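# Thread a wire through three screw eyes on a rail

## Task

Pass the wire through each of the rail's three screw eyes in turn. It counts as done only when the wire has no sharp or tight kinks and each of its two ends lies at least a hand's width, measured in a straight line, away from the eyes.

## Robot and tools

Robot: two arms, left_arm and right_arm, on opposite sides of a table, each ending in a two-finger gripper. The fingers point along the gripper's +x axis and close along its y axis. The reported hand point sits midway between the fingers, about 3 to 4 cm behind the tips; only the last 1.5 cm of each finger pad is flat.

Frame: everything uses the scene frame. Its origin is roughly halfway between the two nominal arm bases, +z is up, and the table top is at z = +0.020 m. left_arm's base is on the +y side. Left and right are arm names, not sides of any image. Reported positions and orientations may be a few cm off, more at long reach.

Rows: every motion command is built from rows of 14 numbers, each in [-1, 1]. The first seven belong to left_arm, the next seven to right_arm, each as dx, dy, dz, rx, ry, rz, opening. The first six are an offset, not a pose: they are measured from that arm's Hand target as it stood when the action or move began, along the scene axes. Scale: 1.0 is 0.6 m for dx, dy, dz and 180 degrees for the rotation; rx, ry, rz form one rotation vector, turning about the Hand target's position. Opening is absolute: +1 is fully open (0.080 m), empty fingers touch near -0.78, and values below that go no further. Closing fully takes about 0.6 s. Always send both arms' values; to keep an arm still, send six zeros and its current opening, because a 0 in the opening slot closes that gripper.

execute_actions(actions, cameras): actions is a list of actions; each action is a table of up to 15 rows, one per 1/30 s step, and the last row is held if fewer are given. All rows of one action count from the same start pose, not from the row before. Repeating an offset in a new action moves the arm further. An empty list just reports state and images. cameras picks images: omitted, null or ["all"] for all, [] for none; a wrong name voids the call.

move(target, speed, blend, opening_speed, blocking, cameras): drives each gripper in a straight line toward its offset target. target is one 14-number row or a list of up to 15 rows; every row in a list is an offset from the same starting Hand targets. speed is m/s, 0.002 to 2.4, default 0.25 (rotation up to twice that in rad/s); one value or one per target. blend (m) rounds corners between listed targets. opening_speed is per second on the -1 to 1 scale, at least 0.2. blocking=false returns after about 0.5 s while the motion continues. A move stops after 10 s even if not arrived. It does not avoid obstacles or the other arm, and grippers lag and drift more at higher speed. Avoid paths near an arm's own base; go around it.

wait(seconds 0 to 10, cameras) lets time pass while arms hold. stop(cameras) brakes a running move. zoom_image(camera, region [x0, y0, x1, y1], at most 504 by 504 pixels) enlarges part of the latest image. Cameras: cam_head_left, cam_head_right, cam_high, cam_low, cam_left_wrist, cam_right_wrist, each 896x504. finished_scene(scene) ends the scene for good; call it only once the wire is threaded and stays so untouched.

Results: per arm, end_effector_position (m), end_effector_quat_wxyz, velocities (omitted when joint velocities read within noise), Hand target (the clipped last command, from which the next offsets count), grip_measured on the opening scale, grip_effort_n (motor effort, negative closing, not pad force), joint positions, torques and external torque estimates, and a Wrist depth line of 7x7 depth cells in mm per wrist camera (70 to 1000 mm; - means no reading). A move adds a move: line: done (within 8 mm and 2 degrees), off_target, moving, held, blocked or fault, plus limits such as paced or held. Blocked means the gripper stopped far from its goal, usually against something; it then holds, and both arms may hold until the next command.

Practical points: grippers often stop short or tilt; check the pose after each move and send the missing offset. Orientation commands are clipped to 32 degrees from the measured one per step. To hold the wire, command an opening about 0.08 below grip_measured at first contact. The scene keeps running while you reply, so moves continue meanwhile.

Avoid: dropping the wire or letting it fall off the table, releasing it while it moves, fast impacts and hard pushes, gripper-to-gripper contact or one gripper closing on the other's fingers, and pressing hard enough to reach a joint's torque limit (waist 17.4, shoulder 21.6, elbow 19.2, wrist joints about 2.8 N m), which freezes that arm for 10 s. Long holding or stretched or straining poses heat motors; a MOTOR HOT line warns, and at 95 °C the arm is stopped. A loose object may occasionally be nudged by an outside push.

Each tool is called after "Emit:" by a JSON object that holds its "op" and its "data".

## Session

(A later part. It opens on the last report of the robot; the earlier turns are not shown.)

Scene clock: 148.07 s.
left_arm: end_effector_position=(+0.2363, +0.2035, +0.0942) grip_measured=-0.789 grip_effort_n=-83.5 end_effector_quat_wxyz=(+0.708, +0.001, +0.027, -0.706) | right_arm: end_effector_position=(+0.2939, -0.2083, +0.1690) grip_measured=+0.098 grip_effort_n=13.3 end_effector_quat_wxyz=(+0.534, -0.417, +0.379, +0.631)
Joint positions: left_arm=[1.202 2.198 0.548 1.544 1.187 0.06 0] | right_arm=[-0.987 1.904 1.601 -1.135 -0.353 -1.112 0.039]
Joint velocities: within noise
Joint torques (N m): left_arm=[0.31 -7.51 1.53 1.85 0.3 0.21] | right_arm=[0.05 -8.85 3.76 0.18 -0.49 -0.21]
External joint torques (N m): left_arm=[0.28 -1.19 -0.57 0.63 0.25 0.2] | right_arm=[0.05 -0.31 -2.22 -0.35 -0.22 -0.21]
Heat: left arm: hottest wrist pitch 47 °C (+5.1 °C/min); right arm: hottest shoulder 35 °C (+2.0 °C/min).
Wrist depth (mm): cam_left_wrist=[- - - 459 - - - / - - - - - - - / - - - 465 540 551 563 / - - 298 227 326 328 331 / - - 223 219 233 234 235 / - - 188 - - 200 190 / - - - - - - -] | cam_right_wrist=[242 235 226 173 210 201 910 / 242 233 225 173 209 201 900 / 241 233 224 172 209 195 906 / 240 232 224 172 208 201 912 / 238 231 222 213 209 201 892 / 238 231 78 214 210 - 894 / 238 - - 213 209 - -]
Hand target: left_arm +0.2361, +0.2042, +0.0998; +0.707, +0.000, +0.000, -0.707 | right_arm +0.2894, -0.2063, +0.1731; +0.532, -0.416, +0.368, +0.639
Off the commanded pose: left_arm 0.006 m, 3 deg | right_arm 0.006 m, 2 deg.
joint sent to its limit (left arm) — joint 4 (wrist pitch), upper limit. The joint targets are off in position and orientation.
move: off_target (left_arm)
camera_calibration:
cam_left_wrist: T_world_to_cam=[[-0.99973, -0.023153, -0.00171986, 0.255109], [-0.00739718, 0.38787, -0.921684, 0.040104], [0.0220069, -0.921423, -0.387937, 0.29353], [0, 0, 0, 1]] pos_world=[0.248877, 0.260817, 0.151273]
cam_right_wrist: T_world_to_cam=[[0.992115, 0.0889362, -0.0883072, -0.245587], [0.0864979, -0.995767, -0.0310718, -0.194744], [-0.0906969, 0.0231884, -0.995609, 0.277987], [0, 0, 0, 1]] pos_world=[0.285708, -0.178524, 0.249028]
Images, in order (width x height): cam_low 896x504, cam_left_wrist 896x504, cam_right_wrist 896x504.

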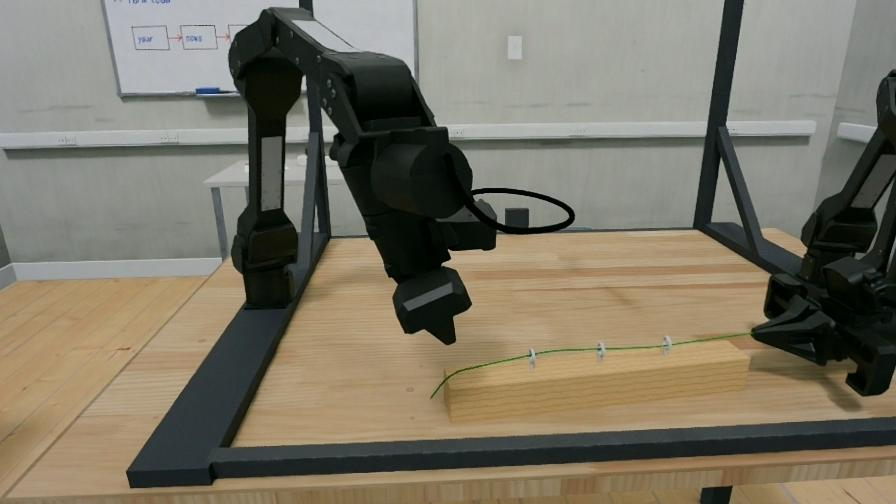

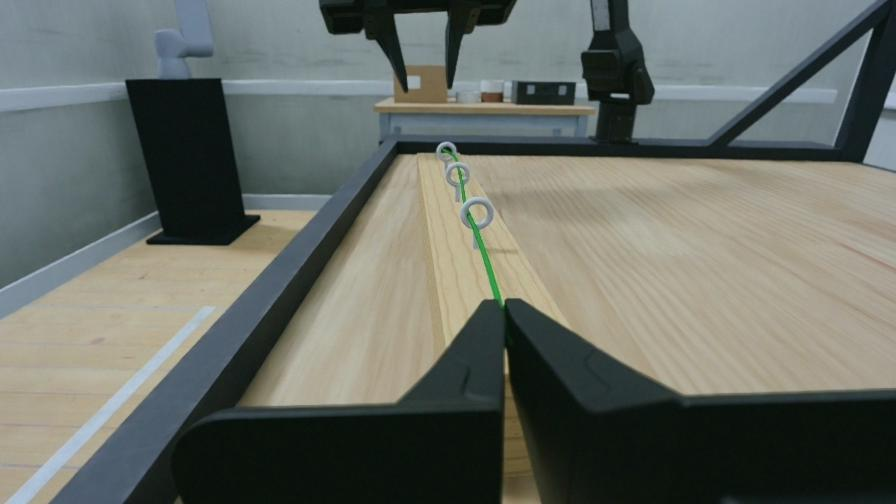

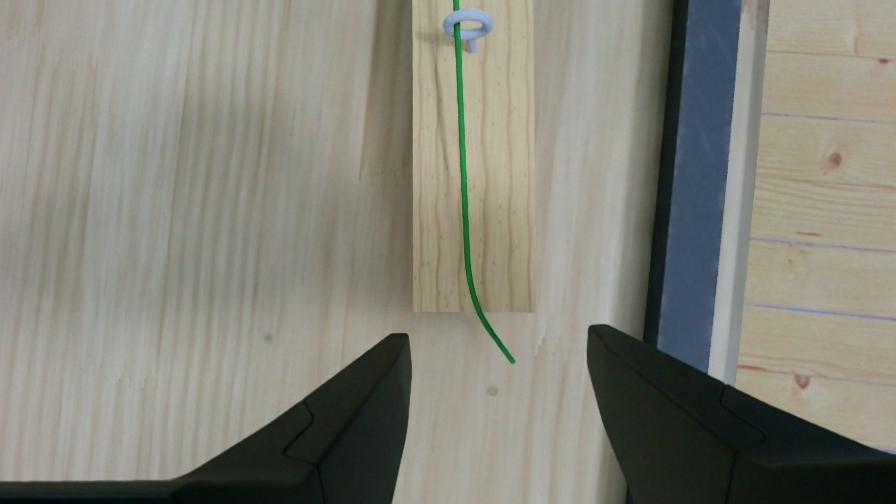

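Emit:
{"op": "move", "data": {"target": [-0.001,0.017,-0.004,0,0,0,-0.9,0,0,0,0,0,0,0.1], "speed": 0.05, "cameras": ["cam_low"]}}

Emit:
{"op": "move", "data": {"target": [0,0,0,0,0,0,-0.1,0,0,0,0,0,0,0.1], "opening_speed": 0.35, "cameras": ["cam_low","cam_left_wrist","cam_right_wrist"]}}

Emit:
{"op": "zoom_image", "data": {"camera": "cam_low", "region": [380, 240, 880, 440]}}

Scene clock: 150.47 s.
left_arm: end_effector_position=(+0.2342, +0.2114, +0.0922) grip_measured=-0.789 grip_effort_n=-83.5 end_effector_quat_wxyz=(+0.705, +0.002, +0.028, -0.708) | right_arm: end_effector_position=(+0.2939, -0.2083, +0.1690) grip_measured=+0.098 grip_effort_n=13.7 end_effector_quat_wxyz=(+0.534, -0.417, +0.379, +0.631)
Joint positions: left_arm=[1.226 2.198 0.533 1.544 1.217 0.077 0] | right_arm=[-0.987 1.904 1.601 -1.135 -0.353 -1.112 0.039]
Joint velocities: within noise
Joint torques (N m): left_arm=[0.38 -7.27 1.28 1.85 0.42 0.21] | right_arm=[-0.03 -8.81 3.73 0.2 -0.5 -0.21]
External joint torques (N m): left_arm=[0.38 -1.06 -0.72 0.64 0.35 0.21] | right_arm=[-0.03 -0.35 -2.22 -0.34 -0.23 -0.21]
Heat: left arm: hottest wrist pitch 47 °C (+4.0 °C/min); right arm: hottest shoulder 35 °C (+2.0 °C/min).
Wrist depth (mm): cam_left_wrist=[- - - 467 - - - / - - - - - - - / - - - 465 530 538 546 / - - 296 223 322 323 322 / - 202 227 216 229 230 231 / - 172 194 - - 196 196 / - - - - - - -] | cam_right_wrist=[243 234 226 172 210 201 905 / 240 234 225 172 210 201 902 / 240 233 225 172 209 194 889 / 240 231 224 171 209 201 906 / 238 231 223 214 209 200 900 / 238 231 78 215 211 - 895 / 237 - - 213 209 - -]
Hand target: left_arm +0.2355, +0.2144, +0.0974; +0.707, +0.000, +0.000, -0.707 | right_arm +0.2894, -0.2063, +0.1731; +0.532, -0.416, +0.368, +0.639
Off the commanded pose: left_arm 0.006 m, 3 deg | right_arm 0.006 m, 2 deg.
joint sent to its limit (left arm) — joint 4 (wrist pitch), upper limit. The joint targets are off in position and orientation.
move: off_target (left_arm)
Images, in order (width x height): cam_low 896x504.

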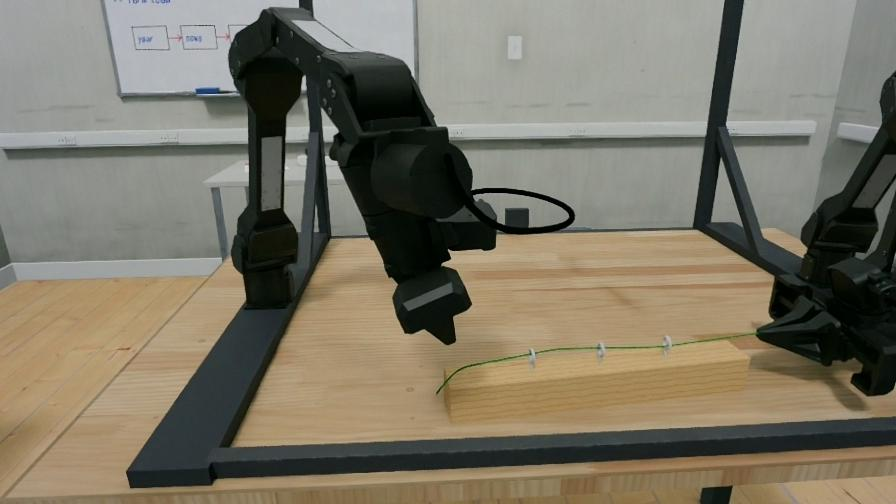

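Scene clock: 153.33 s.
left_arm: end_effector_position=(+0.2347, +0.2122, +0.0922) grip_measured=-0.104 grip_effort_n=22.6 end_effector_quat_wxyz=(+0.706, +0.002, +0.028, -0.708) | right_arm: end_effector_position=(+0.2939, -0.2083, +0.1690) grip_measured=+0.098 grip_effort_n=13.7 end_effector_quat_wxyz=(+0.534, -0.417, +0.379, +0.631)
Joint positions: left_arm=[1.229 2.198 0.533 1.544 1.219 0.077 0.03] | right_arm=[-0.987 1.904 1.601 -1.135 -0.353 -1.112 0.039]
Joint velocities: within noise
Joint torques (N m): left_arm=[0.31 -7.29 1.36 1.84 0.36 0.2] | right_arm=[0.03 -8.84 3.74 0.19 -0.47 -0.21]
External joint torques (N m): left_arm=[0.31 -1.07 -0.62 0.64 0.29 0.19] | right_arm=[0.05 -0.35 -2.24 -0.37 -0.2 -0.21]
Heat: left arm: hottest wrist pitch 47 °C (+4.0 °C/min); right arm: hottest shoulder 35 °C (+2.0 °C/min).
Wrist depth (mm): cam_left_wrist=[- - - 467 - - - / - - - - 736 - - / - - - 452 528 537 546 / - - 292 224 319 322 324 / - 201 229 148 148 230 230 / - - - 140 143 - 196 / - - - 146 146 - -] | cam_right_wrist=[241 234 226 172 210 201 907 / 242 233 225 172 210 201 901 / 241 234 224 172 209 195 903 / 240 232 223 171 209 200 904 / 239 231 224 214 210 200 901 / 240 232 78 214 210 - 897 / 238 - - 214 210 - -]
Hand target: left_arm +0.2355, +0.2144, +0.0974; +0.707, +0.000, +0.000, -0.707 | right_arm +0.2894, -0.2063, +0.1731; +0.532, -0.416, +0.368, +0.639
Off the commanded pose: left_arm 0.006 m, 3 deg | right_arm 0.006 m, 2 deg.
joint sent to its limit (left arm) — joint 4 (wrist pitch), upper limit. The joint targets are off in position and orientation.
move: off_target (left_arm)
camera_calibration:
cam_left_wrist: T_world_to_cam=[[-0.999832, -0.0180711, -0.00297454, 0.252729], [-0.00430546, 0.389792, -0.920893, 0.0337311], [0.017801, -0.920725, -0.389805, 0.301823], [0, 0, 0, 1]] pos_world=[0.247459, 0.269315, 0.149466]
cam_right_wrist: T_world_to_cam=[[0.992115, 0.0889362, -0.0883072, -0.245587], [0.0864979, -0.995767, -0.0310718, -0.194744], [-0.0906969, 0.0231884, -0.995609, 0.277987], [0, 0, 0, 1]] pos_world=[0.285708, -0.178524, 0.249028]
Images, in order (width x height): cam_low 896x504, cam_left_wrist 896x504, cam_right_wrist 896x504.

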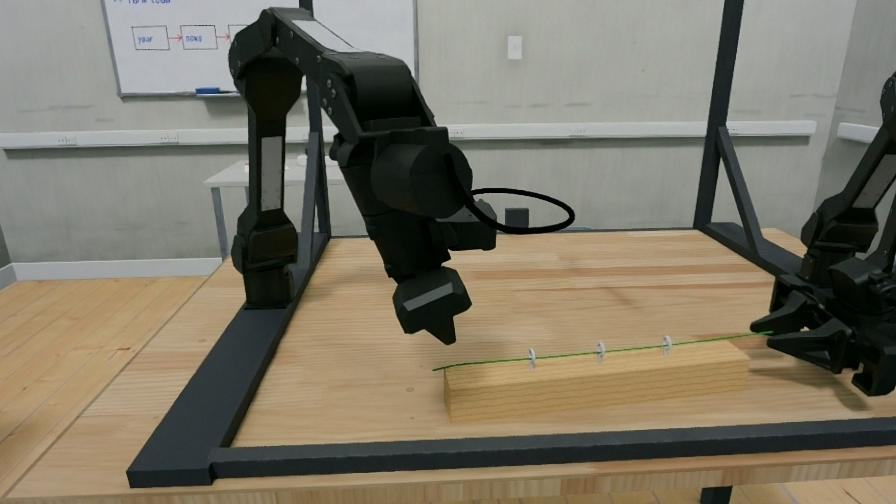

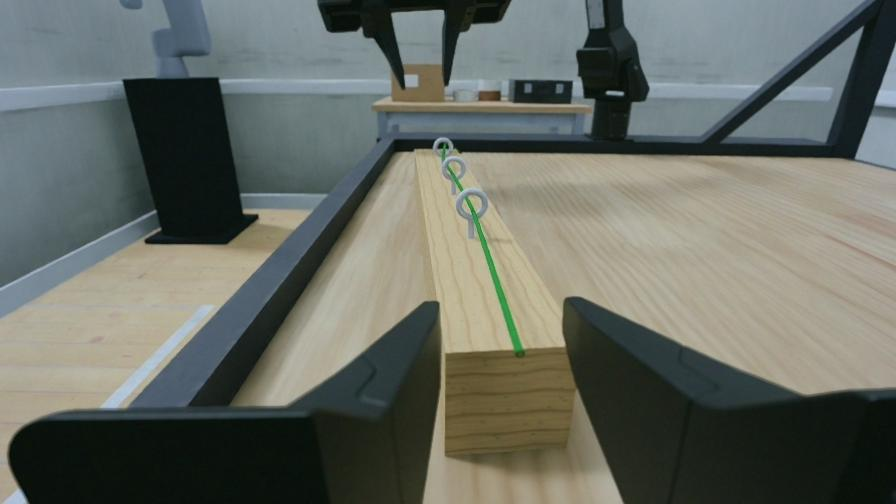

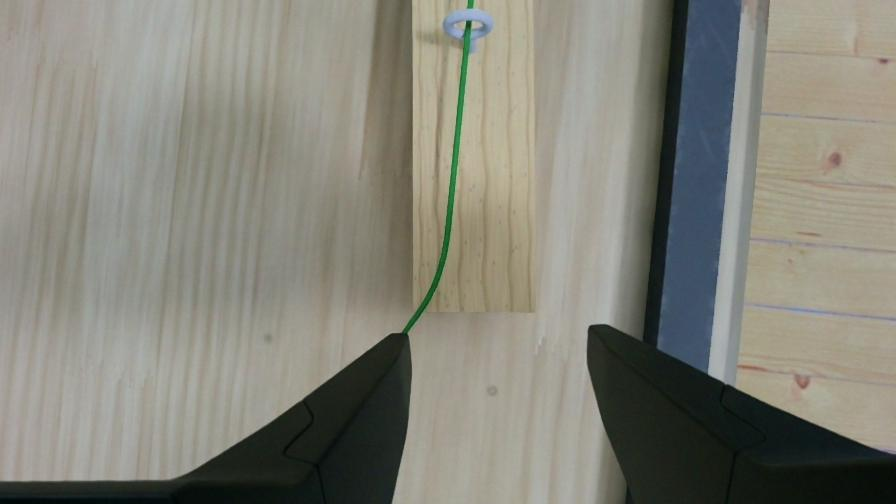

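Scaled by 1.008 from the camera's 896x504 image, which has a finer 1280x720 frame.

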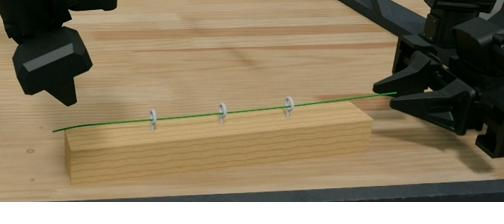

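Emit:
{"op": "move", "data": {"target": [0,0.12,0.0,0,0,0,-0.1,0,-0.05,0.05,0,0,0,0.1], "speed": 0.1, "cameras": ["cam_low","cam_left_wrist","cam_right_wrist"]}}

Emit:
{"op": "zoom_image", "data": {"camera": "cam_low", "region": [380, 240, 880, 440]}}

Emit:
{"op": "zoom_image", "data": {"camera": "cam_left_wrist", "region": [400, 110, 560, 270]}}

Scene clock: 157.10 s.
left_arm: end_effector_position=(+0.2350, +0.2848, +0.0903) grip_measured=-0.104 grip_effort_n=22.1 end_effector_quat_wxyz=(+0.709, -0.011, +0.024, -0.705) | right_arm: end_effector_position=(+0.2881, -0.2428, +0.1904) grip_measured=+0.098 grip_effort_n=13.3 end_effector_quat_wxyz=(+0.525, -0.411, +0.392, +0.634)
Joint positions: left_arm=[1.492 2.195 0.467 1.544 1.474 0.134 0.03] | right_arm=[-1.062 1.848 1.614 -1.267 -0.362 -1.191 0.039]
Joint velocities: within noise
Joint torques (N m): left_arm=[0.06 -8.04 1.03 1.68 0.45 0.19] | right_arm=[0.03 -8.2 7.1 0.12 -0.5 -0.22]
External joint torques (N m): left_arm=[0.01 -2.27 -0.56 0.61 0.35 0.18] | right_arm=[-0.01 -0.21 1.21 -0.33 -0.22 -0.21]
Heat: left arm: hottest wrist pitch 47 °C (+4.1 °C/min); right arm: hottest shoulder 35 °C (+2.0 °C/min).
Wrist depth (mm): cam_left_wrist=[- - - - - - - / - - - - - - - / - - - 495 586 608 634 / - - 298 254 336 342 349 / - 216 230 214 209 239 240 / - 153 - 180 173 - 192 / - - - 146 146 - -] | cam_right_wrist=[274 264 251 242 227 218 914 / 273 263 250 242 227 219 902 / 274 262 250 242 227 219 893 / 274 262 250 239 229 219 921 / 274 261 251 239 232 219 895 / 273 264 78 239 233 - 902 / 273 - - 238 233 - -]
Hand target: left_arm +0.2355, +0.2864, +0.0974; +0.707, +0.000, +0.000, -0.707 | right_arm +0.2894, -0.2363, +0.2031; +0.532, -0.416, +0.368, +0.639
Off the commanded pose: left_arm 0.007 m, 3 deg | right_arm 0.014 m, 3 deg.
joint sent to its limit (left arm) — joint 4 (wrist pitch), upper limit. The joint targets are off in position, not in orientation.
move: off_target (left_arm, right_arm)
camera_calibration:
cam_left_wrist: T_world_to_cam=[[-0.999591, -0.0267451, 0.0101741, 0.255595], [-0.0192981, 0.367554, -0.929802, 0.0142913], [0.0211281, -0.929617, -0.36792, 0.367627], [0, 0, 0, 1]] pos_world=[0.247999, 0.343336, 0.145945]
cam_right_wrist: T_world_to_cam=[[0.989106, 0.085951, -0.119503, -0.228739], [0.0844135, -0.99627, -0.0178783, -0.229887], [-0.120594, 0.00759594, -0.992673, 0.303846], [0, 0, 0, 1]] pos_world=[0.282294, -0.211677, 0.270175]
Images, in order (width x height): cam_low 896x504, cam_left_wrist 896x504, cam_right_wrist 896x504.

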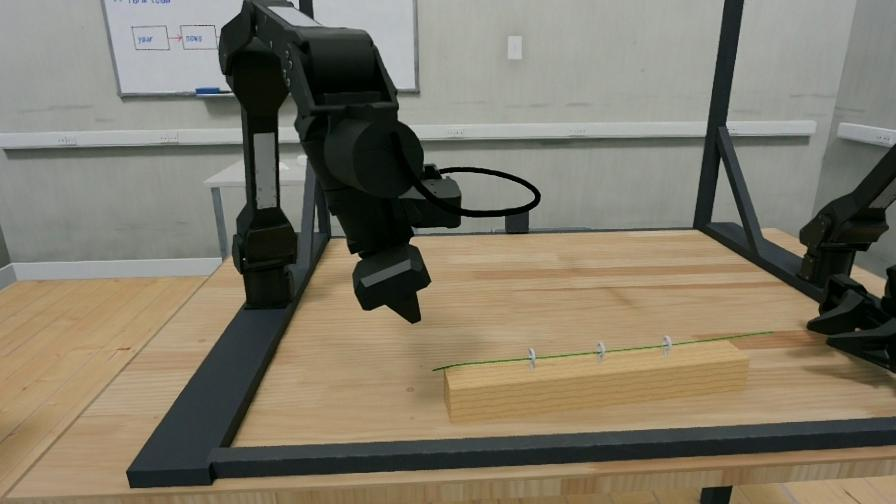

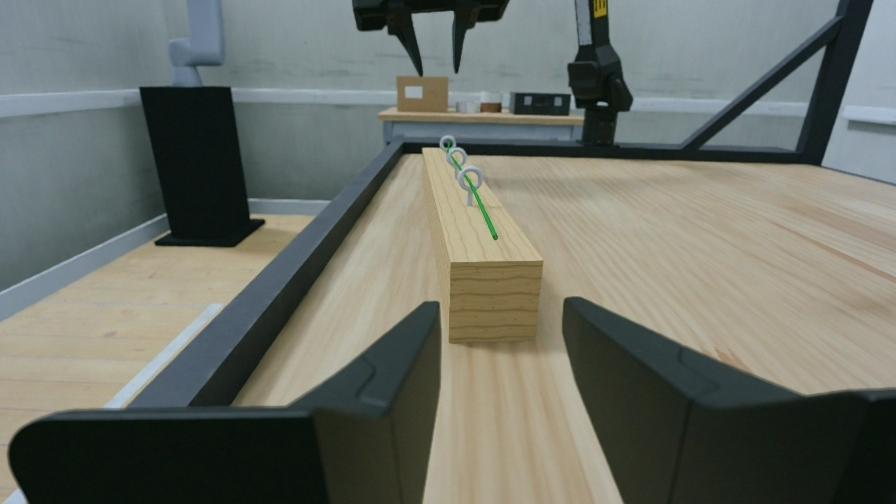

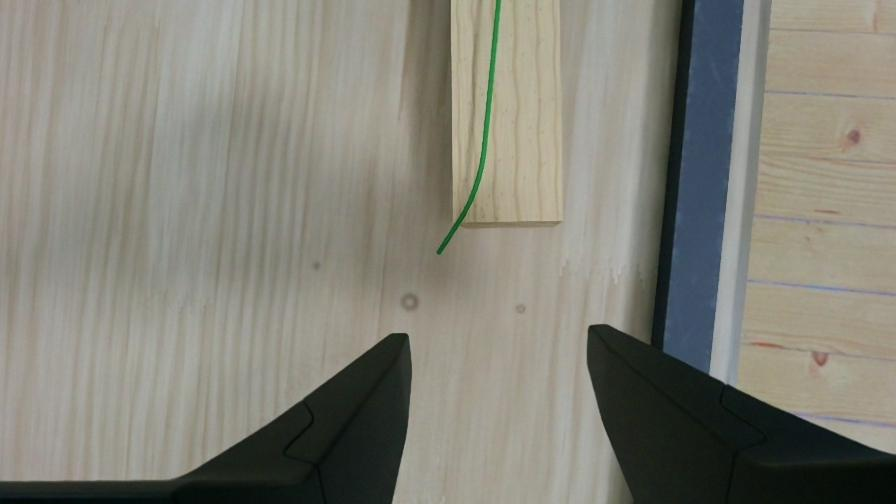

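Scaled by 1.008 from the camera's 896x504 image, which has a finer 1280x720 frame.

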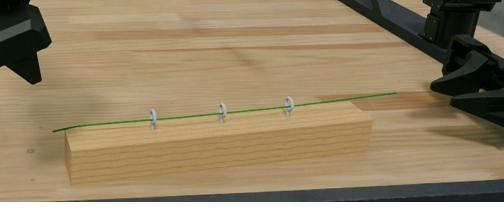

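Scaled by 3.150 from the camera's 896x504 image, which has a finer 1280x720 frame.

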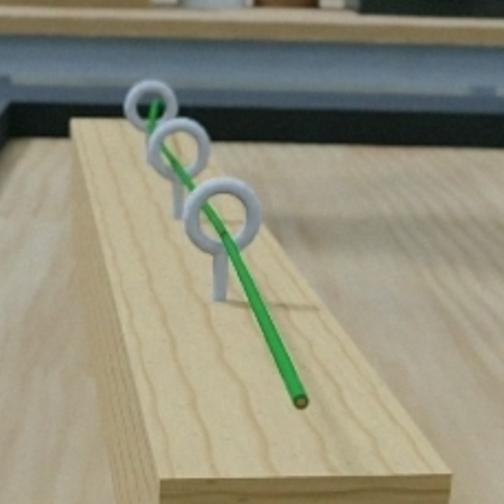

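Emit:
{"op": "finished_scene", "data": {"scene": 1}}

The scene is finished: the task was done.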